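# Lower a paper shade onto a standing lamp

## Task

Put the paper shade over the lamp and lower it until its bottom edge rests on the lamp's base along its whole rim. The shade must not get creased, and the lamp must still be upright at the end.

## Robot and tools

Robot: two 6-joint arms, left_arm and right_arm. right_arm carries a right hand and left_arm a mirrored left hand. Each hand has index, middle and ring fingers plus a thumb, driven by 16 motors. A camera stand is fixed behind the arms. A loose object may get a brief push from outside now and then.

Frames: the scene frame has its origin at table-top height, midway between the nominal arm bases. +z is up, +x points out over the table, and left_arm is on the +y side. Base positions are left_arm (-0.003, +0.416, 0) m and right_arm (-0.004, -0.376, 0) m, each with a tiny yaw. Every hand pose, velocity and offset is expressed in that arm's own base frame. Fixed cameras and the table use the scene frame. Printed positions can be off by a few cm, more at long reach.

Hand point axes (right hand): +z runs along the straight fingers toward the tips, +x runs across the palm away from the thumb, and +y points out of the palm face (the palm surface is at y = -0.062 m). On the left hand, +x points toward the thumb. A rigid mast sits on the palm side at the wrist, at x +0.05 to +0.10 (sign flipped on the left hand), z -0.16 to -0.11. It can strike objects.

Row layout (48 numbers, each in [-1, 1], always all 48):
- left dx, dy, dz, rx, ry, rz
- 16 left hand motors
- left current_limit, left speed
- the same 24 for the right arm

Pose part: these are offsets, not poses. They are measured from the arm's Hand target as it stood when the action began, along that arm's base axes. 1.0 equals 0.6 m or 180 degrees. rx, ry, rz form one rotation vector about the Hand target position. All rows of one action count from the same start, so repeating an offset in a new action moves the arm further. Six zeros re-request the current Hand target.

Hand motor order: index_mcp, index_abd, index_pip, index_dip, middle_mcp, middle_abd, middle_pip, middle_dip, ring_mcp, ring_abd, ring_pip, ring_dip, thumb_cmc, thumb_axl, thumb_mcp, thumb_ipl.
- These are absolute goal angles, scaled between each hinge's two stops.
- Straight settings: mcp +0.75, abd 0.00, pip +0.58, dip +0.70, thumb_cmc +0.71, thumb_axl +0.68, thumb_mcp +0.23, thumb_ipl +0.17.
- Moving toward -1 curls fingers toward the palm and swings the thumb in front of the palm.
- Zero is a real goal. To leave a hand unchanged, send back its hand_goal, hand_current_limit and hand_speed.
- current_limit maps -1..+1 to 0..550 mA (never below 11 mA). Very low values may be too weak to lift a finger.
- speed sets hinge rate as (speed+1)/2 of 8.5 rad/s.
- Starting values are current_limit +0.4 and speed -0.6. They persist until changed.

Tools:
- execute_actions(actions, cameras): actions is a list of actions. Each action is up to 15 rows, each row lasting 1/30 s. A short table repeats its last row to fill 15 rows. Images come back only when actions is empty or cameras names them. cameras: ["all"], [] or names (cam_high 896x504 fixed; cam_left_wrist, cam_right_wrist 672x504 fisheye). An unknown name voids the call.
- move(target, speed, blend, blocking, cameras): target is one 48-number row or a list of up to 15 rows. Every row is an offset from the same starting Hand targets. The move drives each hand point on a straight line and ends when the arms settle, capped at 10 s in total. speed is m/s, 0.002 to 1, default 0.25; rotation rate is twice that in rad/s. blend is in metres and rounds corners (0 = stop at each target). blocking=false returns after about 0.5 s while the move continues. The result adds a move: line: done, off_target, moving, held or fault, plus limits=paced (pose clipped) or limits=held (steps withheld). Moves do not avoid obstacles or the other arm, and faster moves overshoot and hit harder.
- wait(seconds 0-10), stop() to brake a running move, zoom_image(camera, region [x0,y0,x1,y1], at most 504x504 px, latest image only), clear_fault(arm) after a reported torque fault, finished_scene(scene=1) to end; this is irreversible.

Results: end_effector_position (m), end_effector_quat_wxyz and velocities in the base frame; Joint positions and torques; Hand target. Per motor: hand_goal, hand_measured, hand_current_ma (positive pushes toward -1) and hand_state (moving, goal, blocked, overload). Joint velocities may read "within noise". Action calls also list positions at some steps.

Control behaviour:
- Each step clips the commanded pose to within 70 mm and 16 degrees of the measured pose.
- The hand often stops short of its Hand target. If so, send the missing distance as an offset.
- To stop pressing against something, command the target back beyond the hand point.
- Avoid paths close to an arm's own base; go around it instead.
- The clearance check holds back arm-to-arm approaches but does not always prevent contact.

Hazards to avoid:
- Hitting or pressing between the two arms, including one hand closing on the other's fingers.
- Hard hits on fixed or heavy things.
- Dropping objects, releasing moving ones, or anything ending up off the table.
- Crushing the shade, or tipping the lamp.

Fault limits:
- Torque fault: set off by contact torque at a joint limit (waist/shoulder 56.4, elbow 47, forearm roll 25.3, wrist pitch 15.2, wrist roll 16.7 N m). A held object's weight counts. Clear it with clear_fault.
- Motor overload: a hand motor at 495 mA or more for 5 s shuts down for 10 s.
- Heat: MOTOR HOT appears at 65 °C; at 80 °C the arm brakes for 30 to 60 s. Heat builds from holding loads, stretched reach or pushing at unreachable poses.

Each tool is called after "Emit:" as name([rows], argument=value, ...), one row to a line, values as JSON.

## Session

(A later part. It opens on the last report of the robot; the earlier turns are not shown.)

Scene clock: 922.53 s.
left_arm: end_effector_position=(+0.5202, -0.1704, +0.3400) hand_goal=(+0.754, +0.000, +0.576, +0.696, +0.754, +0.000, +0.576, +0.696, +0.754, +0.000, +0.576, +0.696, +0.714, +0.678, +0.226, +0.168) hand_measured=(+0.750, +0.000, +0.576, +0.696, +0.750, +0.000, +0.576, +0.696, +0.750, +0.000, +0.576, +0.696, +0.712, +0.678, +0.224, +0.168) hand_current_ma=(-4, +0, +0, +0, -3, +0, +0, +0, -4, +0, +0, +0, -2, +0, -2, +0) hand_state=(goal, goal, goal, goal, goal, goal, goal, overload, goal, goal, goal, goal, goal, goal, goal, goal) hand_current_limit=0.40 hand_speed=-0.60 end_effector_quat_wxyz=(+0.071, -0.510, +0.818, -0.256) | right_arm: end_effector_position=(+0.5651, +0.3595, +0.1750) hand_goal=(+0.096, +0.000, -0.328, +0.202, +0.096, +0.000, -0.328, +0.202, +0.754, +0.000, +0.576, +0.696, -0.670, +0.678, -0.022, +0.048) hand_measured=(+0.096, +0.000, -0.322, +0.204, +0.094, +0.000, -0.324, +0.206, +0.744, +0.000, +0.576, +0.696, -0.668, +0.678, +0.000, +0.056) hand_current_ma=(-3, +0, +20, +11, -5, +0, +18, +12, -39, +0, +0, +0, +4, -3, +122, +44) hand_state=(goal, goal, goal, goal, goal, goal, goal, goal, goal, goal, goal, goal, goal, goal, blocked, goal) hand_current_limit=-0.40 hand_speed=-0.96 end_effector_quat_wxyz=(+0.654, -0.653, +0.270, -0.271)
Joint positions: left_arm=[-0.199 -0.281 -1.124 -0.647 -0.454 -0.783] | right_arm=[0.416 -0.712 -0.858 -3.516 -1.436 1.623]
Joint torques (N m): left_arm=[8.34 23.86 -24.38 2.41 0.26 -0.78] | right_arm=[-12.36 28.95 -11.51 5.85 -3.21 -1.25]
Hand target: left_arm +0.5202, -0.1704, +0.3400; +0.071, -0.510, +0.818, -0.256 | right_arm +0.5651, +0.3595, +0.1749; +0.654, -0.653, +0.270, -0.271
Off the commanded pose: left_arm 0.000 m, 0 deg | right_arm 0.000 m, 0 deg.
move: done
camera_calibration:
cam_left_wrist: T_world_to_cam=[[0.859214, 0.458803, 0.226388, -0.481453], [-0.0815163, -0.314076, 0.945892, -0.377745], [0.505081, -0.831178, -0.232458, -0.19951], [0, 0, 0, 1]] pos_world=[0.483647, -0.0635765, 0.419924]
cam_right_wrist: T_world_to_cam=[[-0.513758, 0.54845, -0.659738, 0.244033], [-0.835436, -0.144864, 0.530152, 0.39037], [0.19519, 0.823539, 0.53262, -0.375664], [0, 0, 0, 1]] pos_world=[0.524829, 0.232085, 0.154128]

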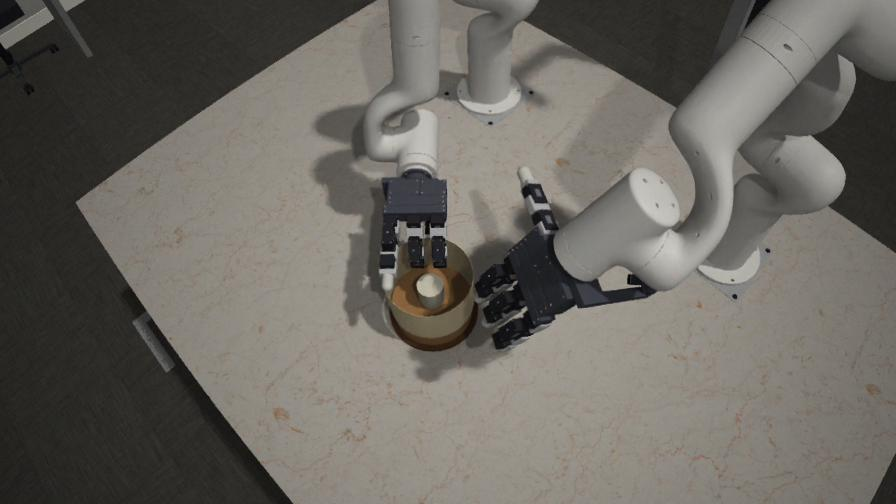

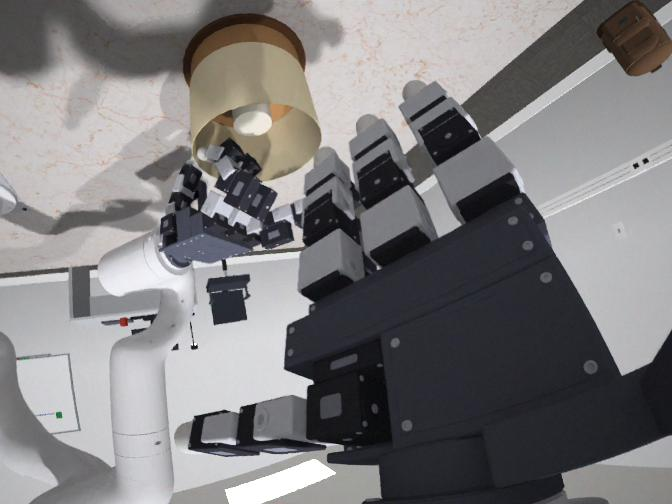

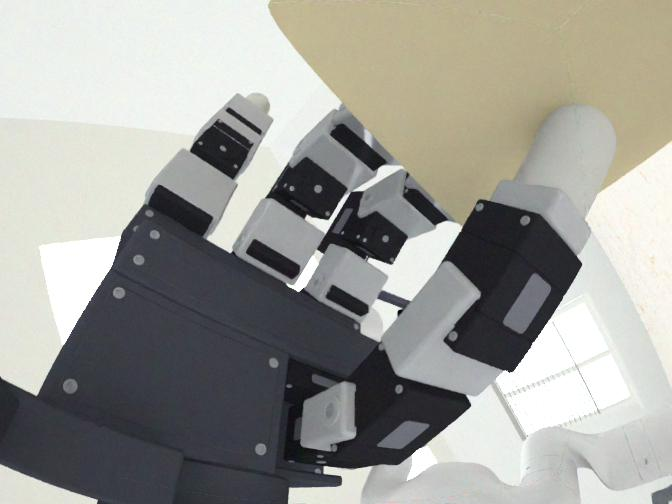

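Emit:
move([
  [0, 0, 0, 0, 0, 0, 0.754, 0, 0.576, 0.696, 0.754, 0, 0.576, 0.696, 0.754, 0, 0.576, 0.696, 0.714, 0.678, 0.226, 0.168, 0.4, -0.6, 0, 0, 0.005, 0, 0, 0, 0.0959, 0, -0.3285, 0.2029, 0.0959, 0, -0.3285, 0.2029, 0.754, 0, 0.576, 0.696, -0.671, 0.678, -0.0225, 0.0486, -0.4, -0.96],
  [0, 0, 0, 0, 0, 0, 0.754, 0, 0.576, 0.696, 0.754, 0, 0.576, 0.696, 0.754, 0, 0.576, 0.696, 0.714, 0.678, 0.226, 0.168, 0.4, -0.6, -0.0024, -0.0024, 0.005, 0, 0, 0, 0.0959, 0, -0.3285, 0.2029, 0.0959, 0, -0.3285, 0.2029, 0.754, 0, 0.576, 0.696, -0.671, 0.678, -0.0225, 0.0486, -0.4, -0.96],
  [0, 0, 0, 0, 0, 0, 0.754, 0, 0.576, 0.696, 0.754, 0, 0.576, 0.696, 0.754, 0, 0.576, 0.696, 0.714, 0.678, 0.226, 0.168, 0.4, -0.6, -0.0024, -0.0024, -0.0083, 0, 0, 0, 0.0959, 0, -0.3285, 0.2029, 0.0959, 0, -0.3285, 0.2029, 0.754, 0, 0.576, 0.696, -0.671, 0.678, -0.0225, 0.0486, -0.4, -0.96],
], cameras=["all"], speed=0.015)

Emit:
zoom_image(camera="cam_high", region=[380, 240, 480, 350])

Emit:
zoom_image(camera="cam_left_wrist", region=[180, 0, 320, 120])

Emit:
zoom_image(camera="cam_left_wrist", region=[180, 80, 320, 220])

Scene clock: 955.17 s.
left_arm: end_effector_position=(+0.5202, -0.1704, +0.3400) hand_goal=(+0.754, +0.000, +0.576, +0.696, +0.754, +0.000, +0.576, +0.696, +0.754, +0.000, +0.576, +0.696, +0.714, +0.678, +0.226, +0.168) hand_measured=(+0.750, +0.000, +0.576, +0.696, +0.750, +0.000, +0.576, +0.696, +0.750, +0.000, +0.576, +0.696, +0.712, +0.678, +0.224, +0.168) hand_current_ma=(-4, +0, +0, +0, -3, +0, +0, +0, -4, +0, +0, +0, -2, +0, -2, +0) hand_state=(goal, goal, goal, goal, goal, goal, goal, overload, goal, goal, goal, goal, goal, goal, goal, goal) hand_current_limit=0.40 hand_speed=-0.60 end_effector_quat_wxyz=(+0.071, -0.510, +0.818, -0.256) | right_arm: end_effector_position=(+0.5636, +0.3580, +0.1700) hand_goal=(+0.096, +0.000, -0.328, +0.202, +0.096, +0.000, -0.328, +0.202, +0.754, +0.000, +0.576, +0.696, -0.670, +0.678, -0.022, +0.048) hand_measured=(+0.096, +0.000, -0.322, +0.204, +0.096, +0.000, -0.324, +0.206, +0.744, +0.000, +0.576, +0.696, -0.668, +0.678, -0.002, +0.056) hand_current_ma=(-3, +0, +20, +11, -2, +0, +18, +12, -39, +0, +0, +0, +4, -3, +114, +41) hand_state=(goal, goal, goal, goal, goal, goal, goal, goal, goal, goal, goal, goal, goal, goal, blocked, goal) hand_current_limit=-0.40 hand_speed=-0.96 end_effector_quat_wxyz=(+0.654, -0.653, +0.270, -0.271)
Joint positions: left_arm=[-0.199 -0.281 -1.124 -0.647 -0.454 -0.783] | right_arm=[0.414 -0.721 -0.856 -3.517 -1.447 1.619]
Joint torques (N m): left_arm=[8.65 23.8 -24.35 2.32 0.23 -0.73] | right_arm=[-13.43 29.47 -11.98 6.09 -2.9 -1.17]
Hand target: left_arm +0.5202, -0.1704, +0.3400; +0.071, -0.510, +0.818, -0.256 | right_arm +0.5636, +0.3580, +0.1700; +0.654, -0.653, +0.270, -0.271
Off the commanded pose: left_arm 0.000 m, 0 deg | right_arm 0.000 m, 0 deg.
move: done
camera_calibration:
cam_left_wrist: T_world_to_cam=[[0.859214, 0.458803, 0.226388, -0.481453], [-0.0815163, -0.314076, 0.945892, -0.377745], [0.505081, -0.831178, -0.232458, -0.19951], [0, 0, 0, 1]] pos_world=[0.483647, -0.0635765, 0.419924]
cam_right_wrist: T_world_to_cam=[[-0.513746, 0.548504, -0.659703, 0.240828], [-0.835446, -0.144907, 0.530124, 0.391517], [0.19518, 0.823496, 0.532691, -0.371521], [0, 0, 0, 1]] pos_world=[0.523329, 0.230585, 0.149228]

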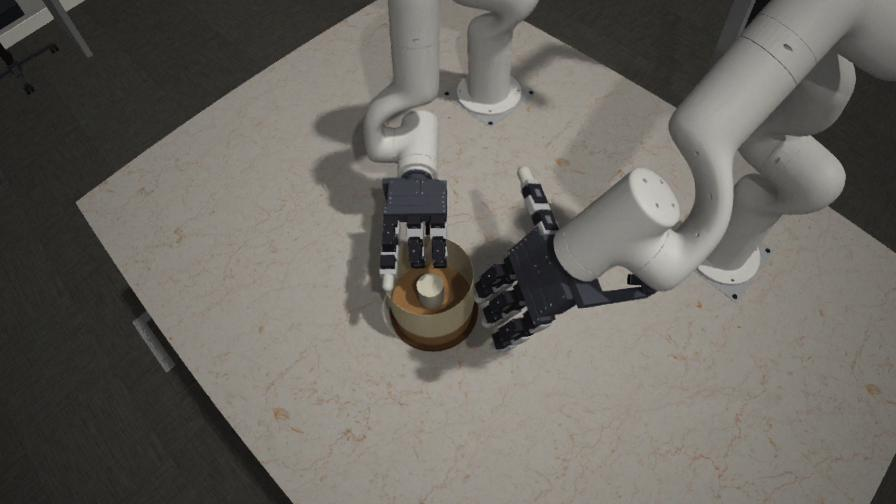

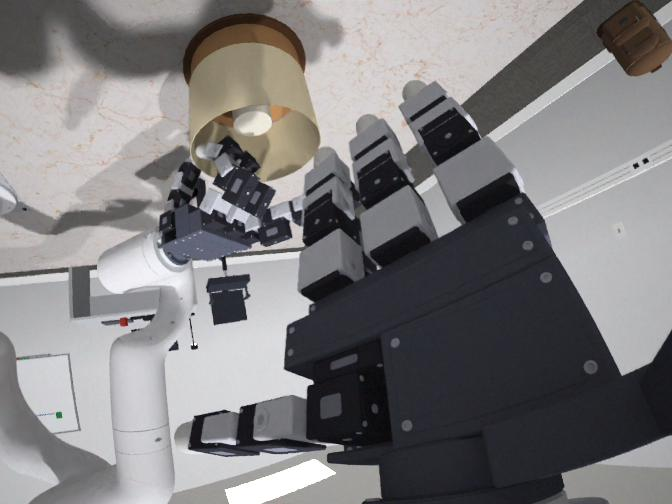

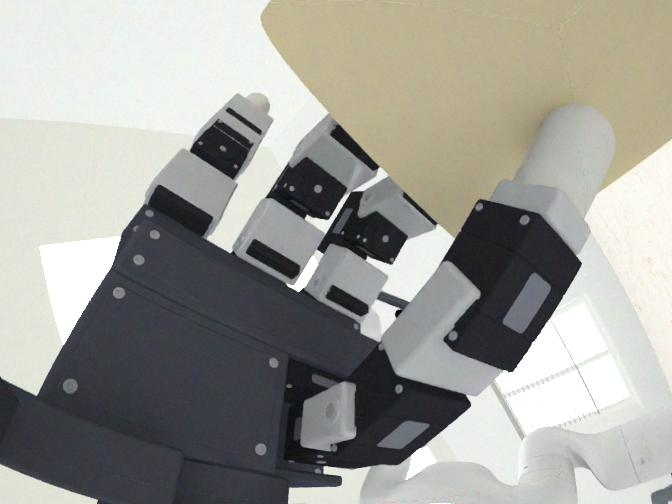

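Scaled by 4.582.

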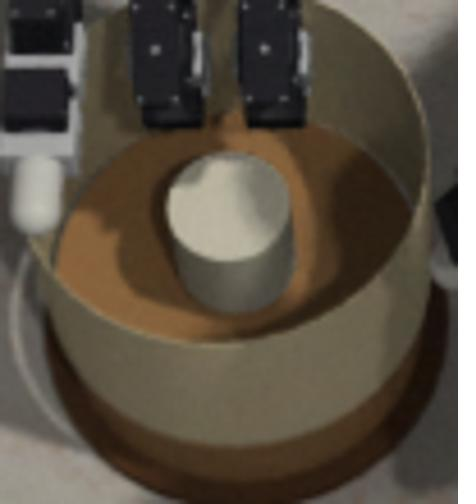

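Scaled by 3.600 from the camera's 672x504 image, which has a finer 960x720 frame.

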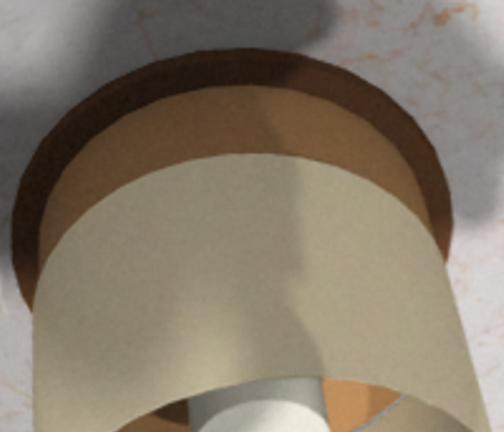

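Scaled by 3.600 from the camera's 672x504 image, which has a finer 960x720 frame.

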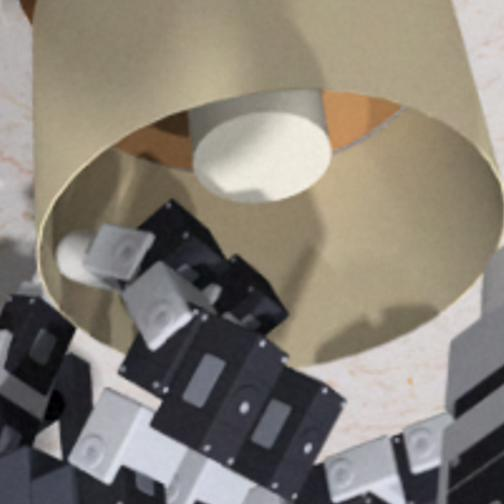

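Emit:
zoom_image(camera="cam_high", region=[385, 255, 435, 315])

Emit:
zoom_image(camera="cam_high", region=[430, 255, 480, 315])

Emit:
zoom_image(camera="cam_high", region=[380, 300, 480, 360])

Emit:
zoom_image(camera="cam_left_wrist", region=[200, 90, 310, 140])

Scaled by 8.400.

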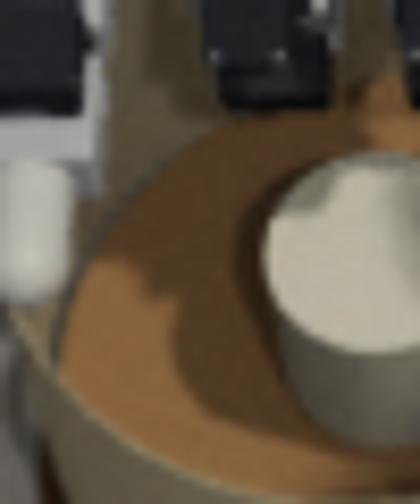

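Scaled by 8.400.

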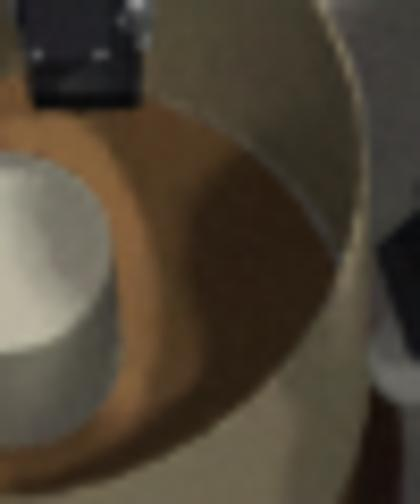

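Scaled by 5.040.

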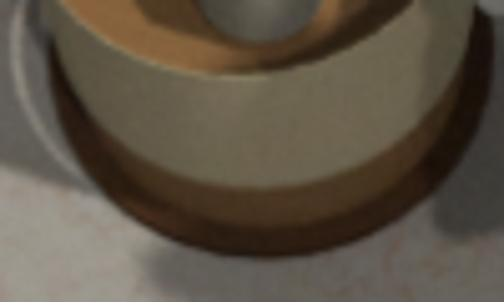

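Scaled by 4.582 from the camera's 672x504 image, which has a finer 960x720 frame.

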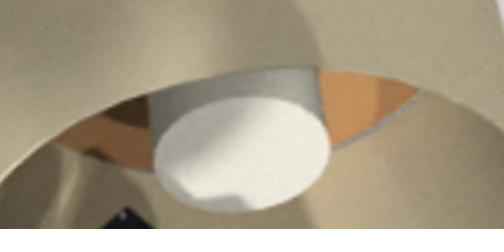

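Emit:
move(target=[0, 0, 0, 0, 0, 0, 0.754, 0, 0.576, 0.696, 0.754, 0, 0.576, 0.696, 0.754, 0, 0.576, 0.696, 0.714, 0.678, 0.226, 0.168, 0.4, -0.6, 0, 0, 0, 0, 0, 0, 0.0959, 0, -0.3285, 0.2029, 0.0959, 0, -0.3285, 0.2029, 0.754, 0, 0.576, 0.696, -0.671, 0.678, 0.03, 0.07, -0.4, -0.97], cameras=["all"], speed=0.015)

Emit:
zoom_image(camera="cam_high", region=[380, 240, 480, 350])

Emit:
zoom_image(camera="cam_left_wrist", region=[180, 0, 320, 120])

Emit:
zoom_image(camera="cam_left_wrist", region=[180, 80, 320, 220])

Scene clock: 995.90 s.
left_arm: end_effector_position=(+0.5202, -0.1704, +0.3400) hand_goal=(+0.754, +0.000, +0.576, +0.696, +0.754, +0.000, +0.576, +0.696, +0.754, +0.000, +0.576, +0.696, +0.714, +0.678, +0.226, +0.168) hand_measured=(+0.750, +0.000, +0.576, +0.696, +0.750, +0.000, +0.576, +0.696, +0.750, +0.000, +0.576, +0.696, +0.712, +0.678, +0.224, +0.168) hand_current_ma=(-4, +0, +0, +0, -3, +0, +0, +0, -4, +0, +0, +0, -2, +0, -2, +0) hand_state=(goal, goal, goal, goal, goal, goal, goal, overload, goal, goal, goal, goal, goal, goal, goal, goal) hand_current_limit=0.40 hand_speed=-0.60 end_effector_quat_wxyz=(+0.071, -0.510, +0.818, -0.256) | right_arm: end_effector_position=(+0.5636, +0.3580, +0.1700) hand_goal=(+0.096, +0.000, -0.328, +0.202, +0.096, +0.000, -0.328, +0.202, +0.754, +0.000, +0.576, +0.696, -0.670, +0.678, +0.030, +0.070) hand_measured=(+0.094, +0.000, -0.324, +0.204, +0.094, +0.000, -0.324, +0.206, +0.744, +0.000, +0.576, +0.696, -0.668, +0.678, +0.030, +0.070) hand_current_ma=(-9, +0, +15, +10, -10, +0, +18, +11, -39, +0, +0, +0, +4, -3, -3, +1) hand_state=(goal, goal, goal, goal, goal, goal, goal, goal, goal, goal, goal, goal, goal, goal, goal, goal) hand_current_limit=-0.40 hand_speed=-0.97 end_effector_quat_wxyz=(+0.654, -0.653, +0.270, -0.271)
Joint positions: left_arm=[-0.199 -0.281 -1.124 -0.647 -0.454 -0.783] | right_arm=[0.414 -0.721 -0.856 -3.517 -1.447 1.619]
Joint torques (N m): left_arm=[7.92 24.62 -24.53 2.59 0.24 -0.78] | right_arm=[-11.32 32.53 -11.78 5.63 -2.49 -0.96]
Hand target: left_arm +0.5202, -0.1704, +0.3400; +0.071, -0.510, +0.818, -0.256 | right_arm +0.5636, +0.3580, +0.1700; +0.654, -0.653, +0.270, -0.271
Off the commanded pose: left_arm 0.000 m, 0 deg | right_arm 0.000 m, 0 deg.
move: done
camera_calibration:
cam_left_wrist: T_world_to_cam=[[0.859214, 0.458803, 0.226388, -0.481453], [-0.0815163, -0.314076, 0.945892, -0.377745], [0.505081, -0.831178, -0.232458, -0.19951], [0, 0, 0, 1]] pos_world=[0.483647, -0.0635765, 0.419924]
cam_right_wrist: T_world_to_cam=[[-0.513758, 0.54845, -0.659738, 0.240786], [-0.835436, -0.144864, 0.530152, 0.39155], [0.19519, 0.823539, 0.53262, -0.371473], [0, 0, 0, 1]] pos_world=[0.523329, 0.230585, 0.149128]

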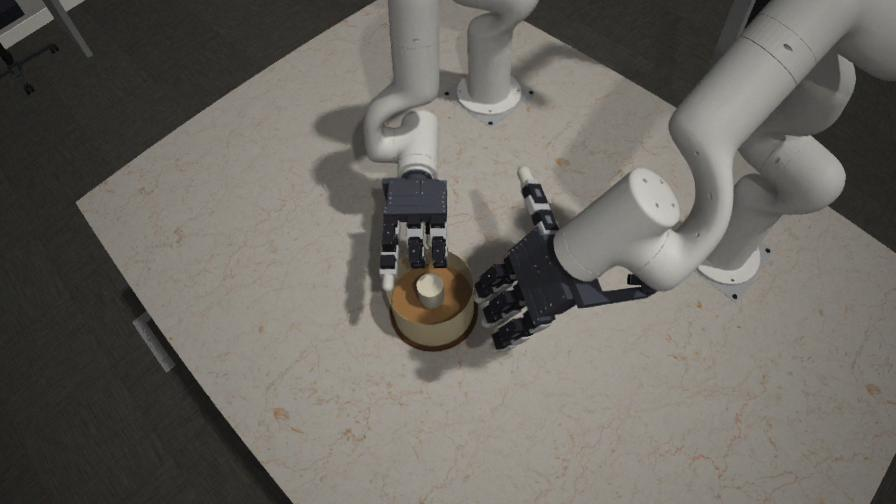

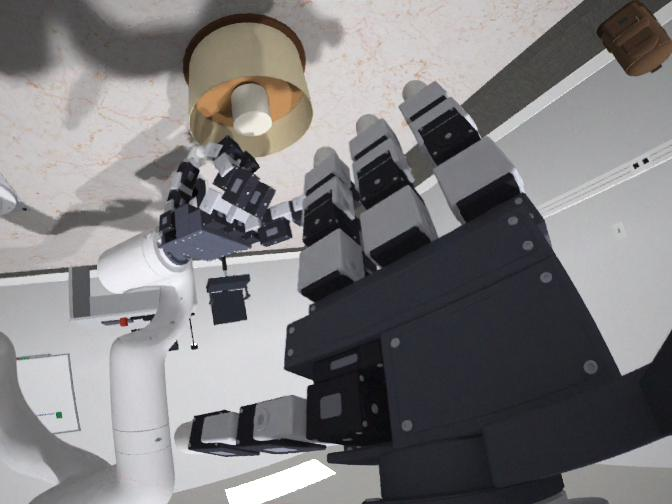

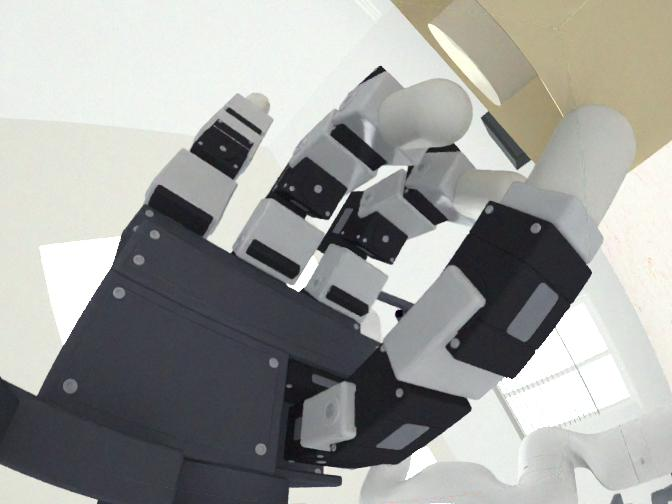

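Scaled by 4.582.

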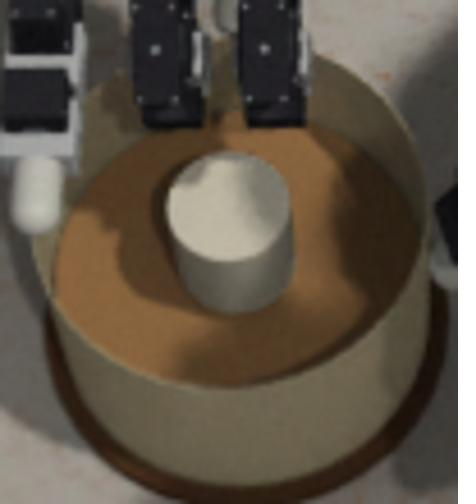

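Scaled by 3.600 from the camera's 672x504 image, which has a finer 960x720 frame.

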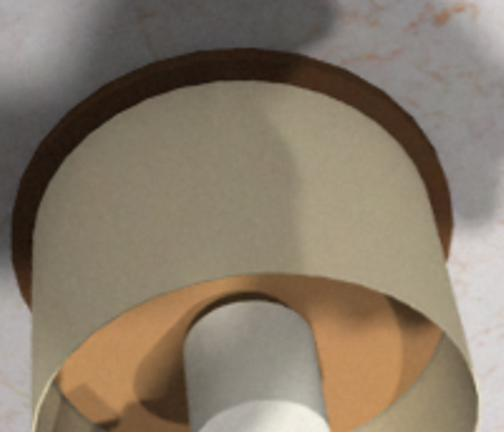

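Scaled by 3.600 from the camera's 672x504 image, which has a finer 960x720 frame.

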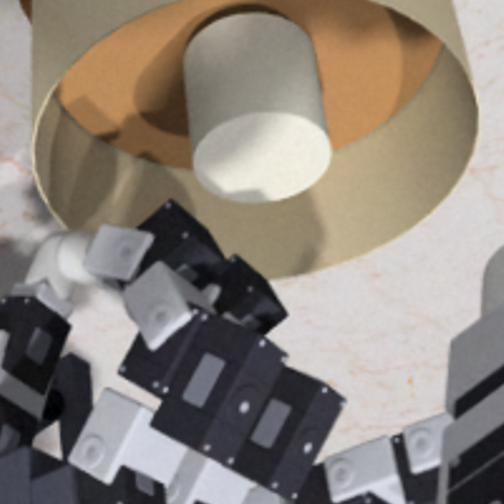

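Emit:
move([
  [0, 0, 0, 0, 0, 0, 0.754, 0, 0.576, 0.696, 0.754, 0, 0.576, 0.696, 0.754, 0, 0.576, 0.696, 0.714, 0.678, 0.226, 0.168, 0.4, -0.6, 0, 0, 0, 0, 0, 0, 0.1178, 0, -0.3226, 0.2348, 0.1178, 0, -0.3226, 0.2348, 0.754, 0, 0.576, 0.696, -0.671, 0.678, 0.112, 0.1135, 0.0, -0.9],
  [0, 0, 0, 0, 0, 0, 0.754, 0, 0.576, 0.696, 0.754, 0, 0.576, 0.696, 0.754, 0, 0.576, 0.696, 0.714, 0.678, 0.226, 0.168, 0.4, -0.6, 0, 0, 0.18, 0, 0, 0, 0.1178, 0, -0.3226, 0.2348, 0.1178, 0, -0.3226, 0.2348, 0.754, 0, 0.576, 0.696, -0.671, 0.678, 0.112, 0.1135, 0.0, -0.9],
], cameras=["all"], speed=0.06)

Emit:
zoom_image(camera="cam_high", region=[380, 240, 480, 350])

Emit:
zoom_image(camera="cam_left_wrist", region=[170, 0, 330, 180])

Scene clock: 1022.47 s.
left_arm: end_effector_position=(+0.5202, -0.1704, +0.3400) hand_goal=(+0.754, +0.000, +0.576, +0.696, +0.754, +0.000, +0.576, +0.696, +0.754, +0.000, +0.576, +0.696, +0.714, +0.678, +0.226, +0.168) hand_measured=(+0.750, +0.000, +0.576, +0.696, +0.750, +0.000, +0.576, +0.696, +0.750, +0.000, +0.576, +0.696, +0.712, +0.678, +0.224, +0.168) hand_current_ma=(-4, +0, +0, +0, -3, +0, +0, +0, -4, +0, +0, +0, -2, +0, -2, +0) hand_state=(goal, goal, goal, goal, goal, goal, goal, overload, goal, goal, goal, goal, goal, goal, goal, goal) hand_current_limit=0.40 hand_speed=-0.60 end_effector_quat_wxyz=(+0.071, -0.510, +0.818, -0.256) | right_arm: end_effector_position=(+0.5636, +0.3580, +0.2779) hand_goal=(+0.118, +0.000, -0.322, +0.234, +0.118, +0.000, -0.322, +0.234, +0.754, +0.000, +0.576, +0.696, -0.670, +0.678, +0.112, +0.114) hand_measured=(+0.106, +0.000, -0.324, +0.232, +0.106, +0.000, -0.324, +0.232, +0.744, +0.000, +0.576, +0.696, -0.668, +0.678, +0.110, +0.112) hand_current_ma=(-53, +0, -4, -9, -55, +0, -4, -10, -40, +0, +0, +0, +4, -3, -6, -7) hand_state=(goal, goal, goal, goal, goal, goal, goal, goal, goal, goal, goal, goal, goal, goal, goal, goal) hand_current_limit=0.00 hand_speed=-0.90 end_effector_quat_wxyz=(+0.654, -0.653, +0.270, -0.271)
Joint positions: left_arm=[-0.199 -0.281 -1.124 -0.647 -0.454 -0.783] | right_arm=[0.414 -0.47 -0.819 -3.535 -1.248 1.701]
Joint torques (N m): left_arm=[8.77 23.11 -24.02 2.32 0.19 -0.72] | right_arm=[-4.28 43.55 -6.59 -5.76 0.21 0.97]
Hand target: left_arm +0.5202, -0.1704, +0.3400; +0.071, -0.510, +0.818, -0.256 | right_arm +0.5636, +0.3580, +0.2780; +0.654, -0.653, +0.270, -0.271
Off the commanded pose: left_arm 0.000 m, 0 deg | right_arm 0.000 m, 0 deg.
move: done
camera_calibration:
cam_left_wrist: T_world_to_cam=[[0.859214, 0.458803, 0.226388, -0.481453], [-0.0815163, -0.314076, 0.945892, -0.377745], [0.505081, -0.831178, -0.232458, -0.19951], [0, 0, 0, 1]] pos_world=[0.483647, -0.0635765, 0.419924]
cam_right_wrist: T_world_to_cam=[[-0.513856, 0.548433, -0.659677, 0.312077], [-0.835376, -0.144928, 0.530229, 0.334257], [0.195189, 0.82354, 0.53262, -0.428995], [0, 0, 0, 1]] pos_world=[0.523329, 0.230585, 0.257128]

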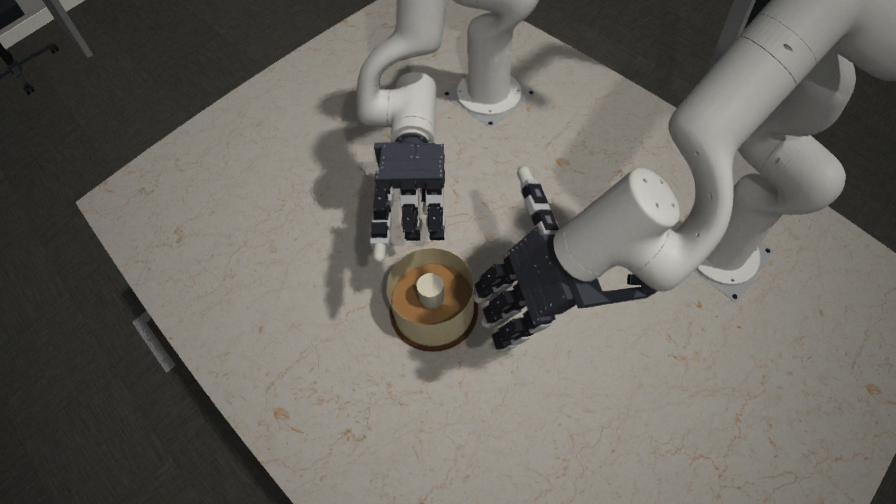

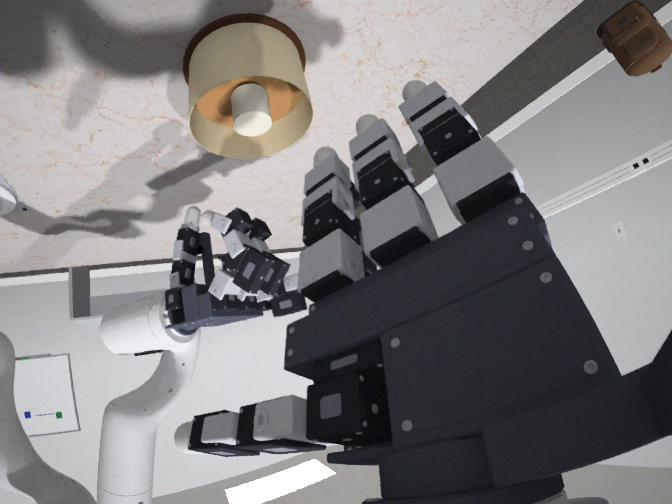

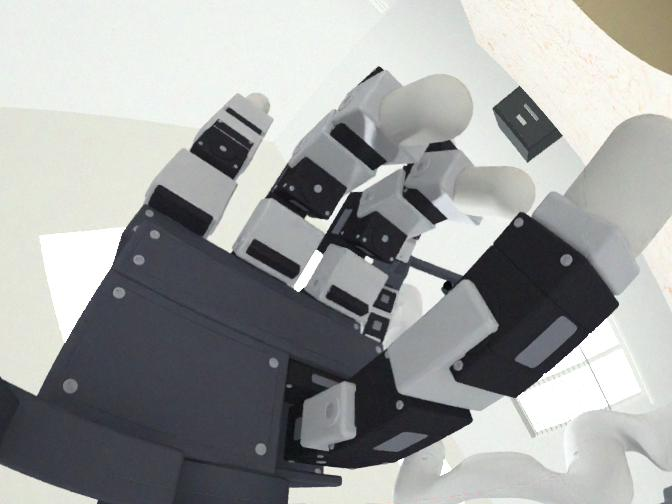

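Scaled by 4.582.

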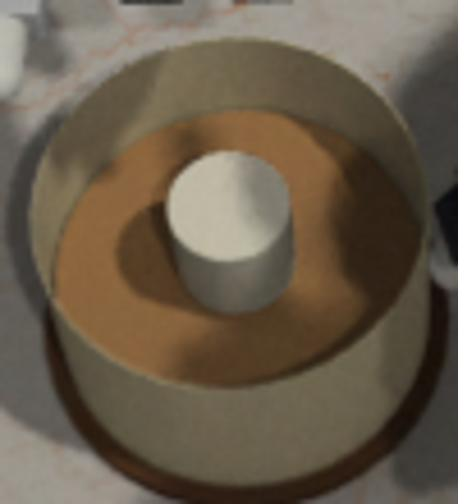

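Scaled by 2.800 from the camera's 672x504 image, which has a finer 960x720 frame.

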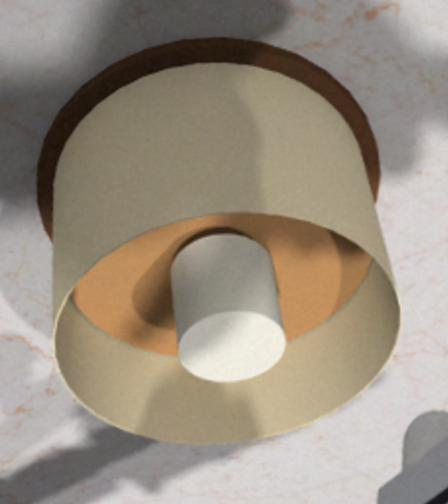

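Emit:
move(target=[0, 0.083, -0.233, 0, 0, 0, 0.754, 0, 0.576, 0.696, 0.754, 0, 0.576, 0.696, 0.754, 0, 0.576, 0.696, 0.714, 0.678, 0.226, 0.168, 0.4, -0.6, -0.15, -0.1, 0, 0, 0, 0, 0.1178, 0, -0.3226, 0.2348, 0.1178, 0, -0.3226, 0.2348, 0.754, 0, 0.576, 0.696, -0.671, 0.678, 0.112, 0.1135, 0.0, -0.9], cameras=["all"], speed=0.12)

Emit:
zoom_image(camera="cam_left_wrist", region=[170, 60, 330, 230])

Emit:
zoom_image(camera="cam_high", region=[380, 240, 480, 350])

Scene clock: 1063.13 s.
left_arm: end_effector_position=(+0.5202, -0.1206, +0.2001) hand_goal=(+0.754, +0.000, +0.576, +0.696, +0.754, +0.000, +0.576, +0.696, +0.754, +0.000, +0.576, +0.696, +0.714, +0.678, +0.226, +0.168) hand_measured=(+0.750, +0.000, +0.576, +0.696, +0.750, +0.000, +0.576, +0.696, +0.750, +0.000, +0.576, +0.696, +0.712, +0.678, +0.224, +0.168) hand_current_ma=(-4, +0, +0, +0, -3, +0, +0, +0, -4, +0, +0, +0, -2, +0, -2, +0) hand_state=(goal, goal, goal, goal, goal, goal, goal, overload, goal, goal, goal, goal, goal, goal, goal, goal) hand_current_limit=0.40 hand_speed=-0.60 end_effector_quat_wxyz=(+0.071, -0.510, +0.818, -0.256) | right_arm: end_effector_position=(+0.4736, +0.2980, +0.2780) hand_goal=(+0.118, +0.000, -0.322, +0.234, +0.118, +0.000, -0.322, +0.234, +0.754, +0.000, +0.576, +0.696, -0.670, +0.678, +0.112, +0.114) hand_measured=(+0.106, +0.000, -0.324, +0.232, +0.106, +0.000, -0.324, +0.232, +0.744, +0.000, +0.576, +0.696, -0.668, +0.678, +0.110, +0.112) hand_current_ma=(-52, +0, -4, -9, -54, +0, -4, -10, -40, +0, +0, +0, +4, -3, -5, -7) hand_state=(goal, goal, goal, goal, goal, goal, goal, goal, goal, goal, goal, goal, goal, goal, goal, goal) hand_current_limit=0.00 hand_speed=-0.90 end_effector_quat_wxyz=(+0.654, -0.653, +0.270, -0.271)
Joint positions: left_arm=[-0.105 -0.451 -0.994 -1.281 -0.323 -0.026] | right_arm=[0.361 -0.279 -0.526 -3.578 -1.347 1.673]
Joint torques (N m): left_arm=[9.58 35.59 -12.47 -2.85 -0.93 1.08] | right_arm=[-11.71 36.37 -6.33 -6.08 -3.01 -1.27]
Hand target: left_arm +0.5202, -0.1206, +0.2002; +0.071, -0.510, +0.818, -0.256 | right_arm +0.4736, +0.2980, +0.2780; +0.654, -0.653, +0.270, -0.271
Off the commanded pose: left_arm 0.000 m, 0 deg | right_arm 0.000 m, 0 deg.
move: done
camera_calibration:
cam_left_wrist: T_world_to_cam=[[0.859215, 0.458809, 0.226372, -0.472648], [-0.08139, -0.314251, 0.945844, -0.229919], [0.5051, -0.831108, -0.232667, -0.190564], [0, 0, 0, 1]] pos_world=[0.483647, -0.013776, 0.280124]
cam_right_wrist: T_world_to_cam=[[-0.513746, 0.548504, -0.659703, 0.298683], [-0.835446, -0.144907, 0.530124, 0.250432], [0.19518, 0.823496, 0.532691, -0.362023], [0, 0, 0, 1]] pos_world=[0.433329, 0.170585, 0.257128]

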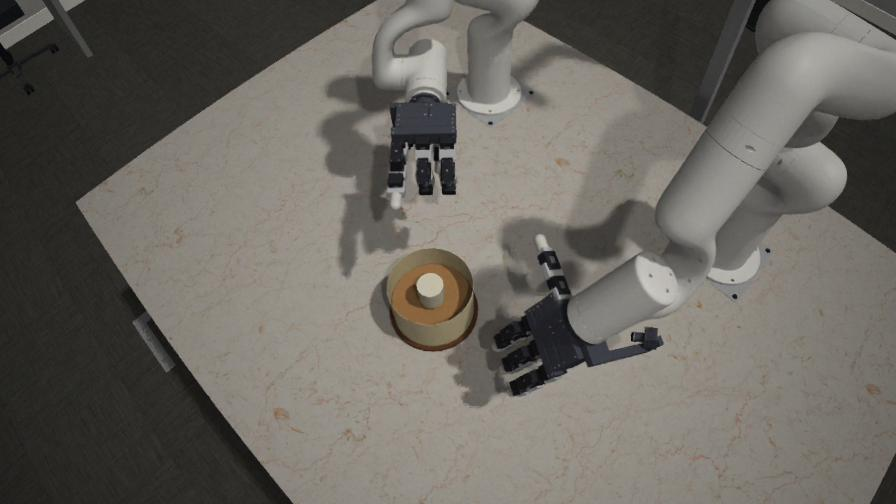

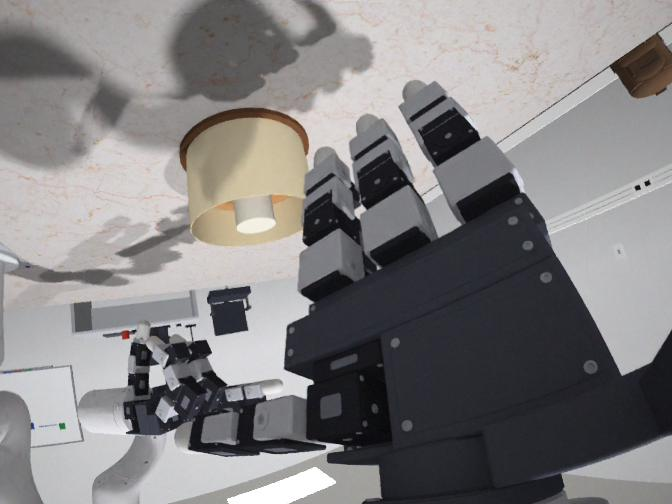

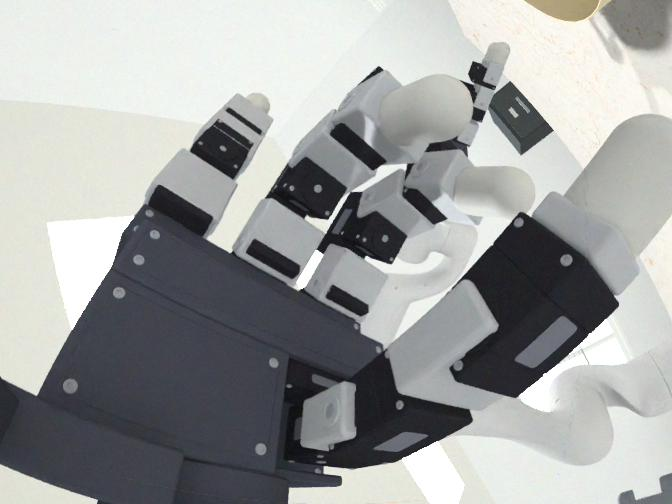

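Scaled by 2.965 from the camera's 672x504 image, which has a finer 960x720 frame.

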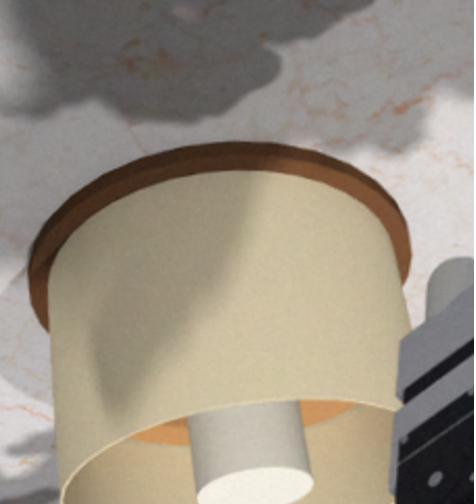

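Scaled by 4.582.

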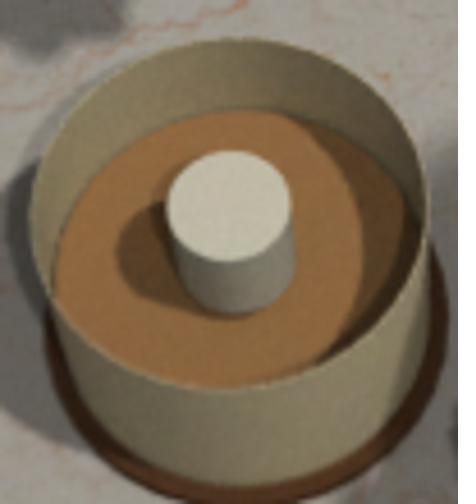

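Emit:
finished_scene()

The scene is finished: the task was done.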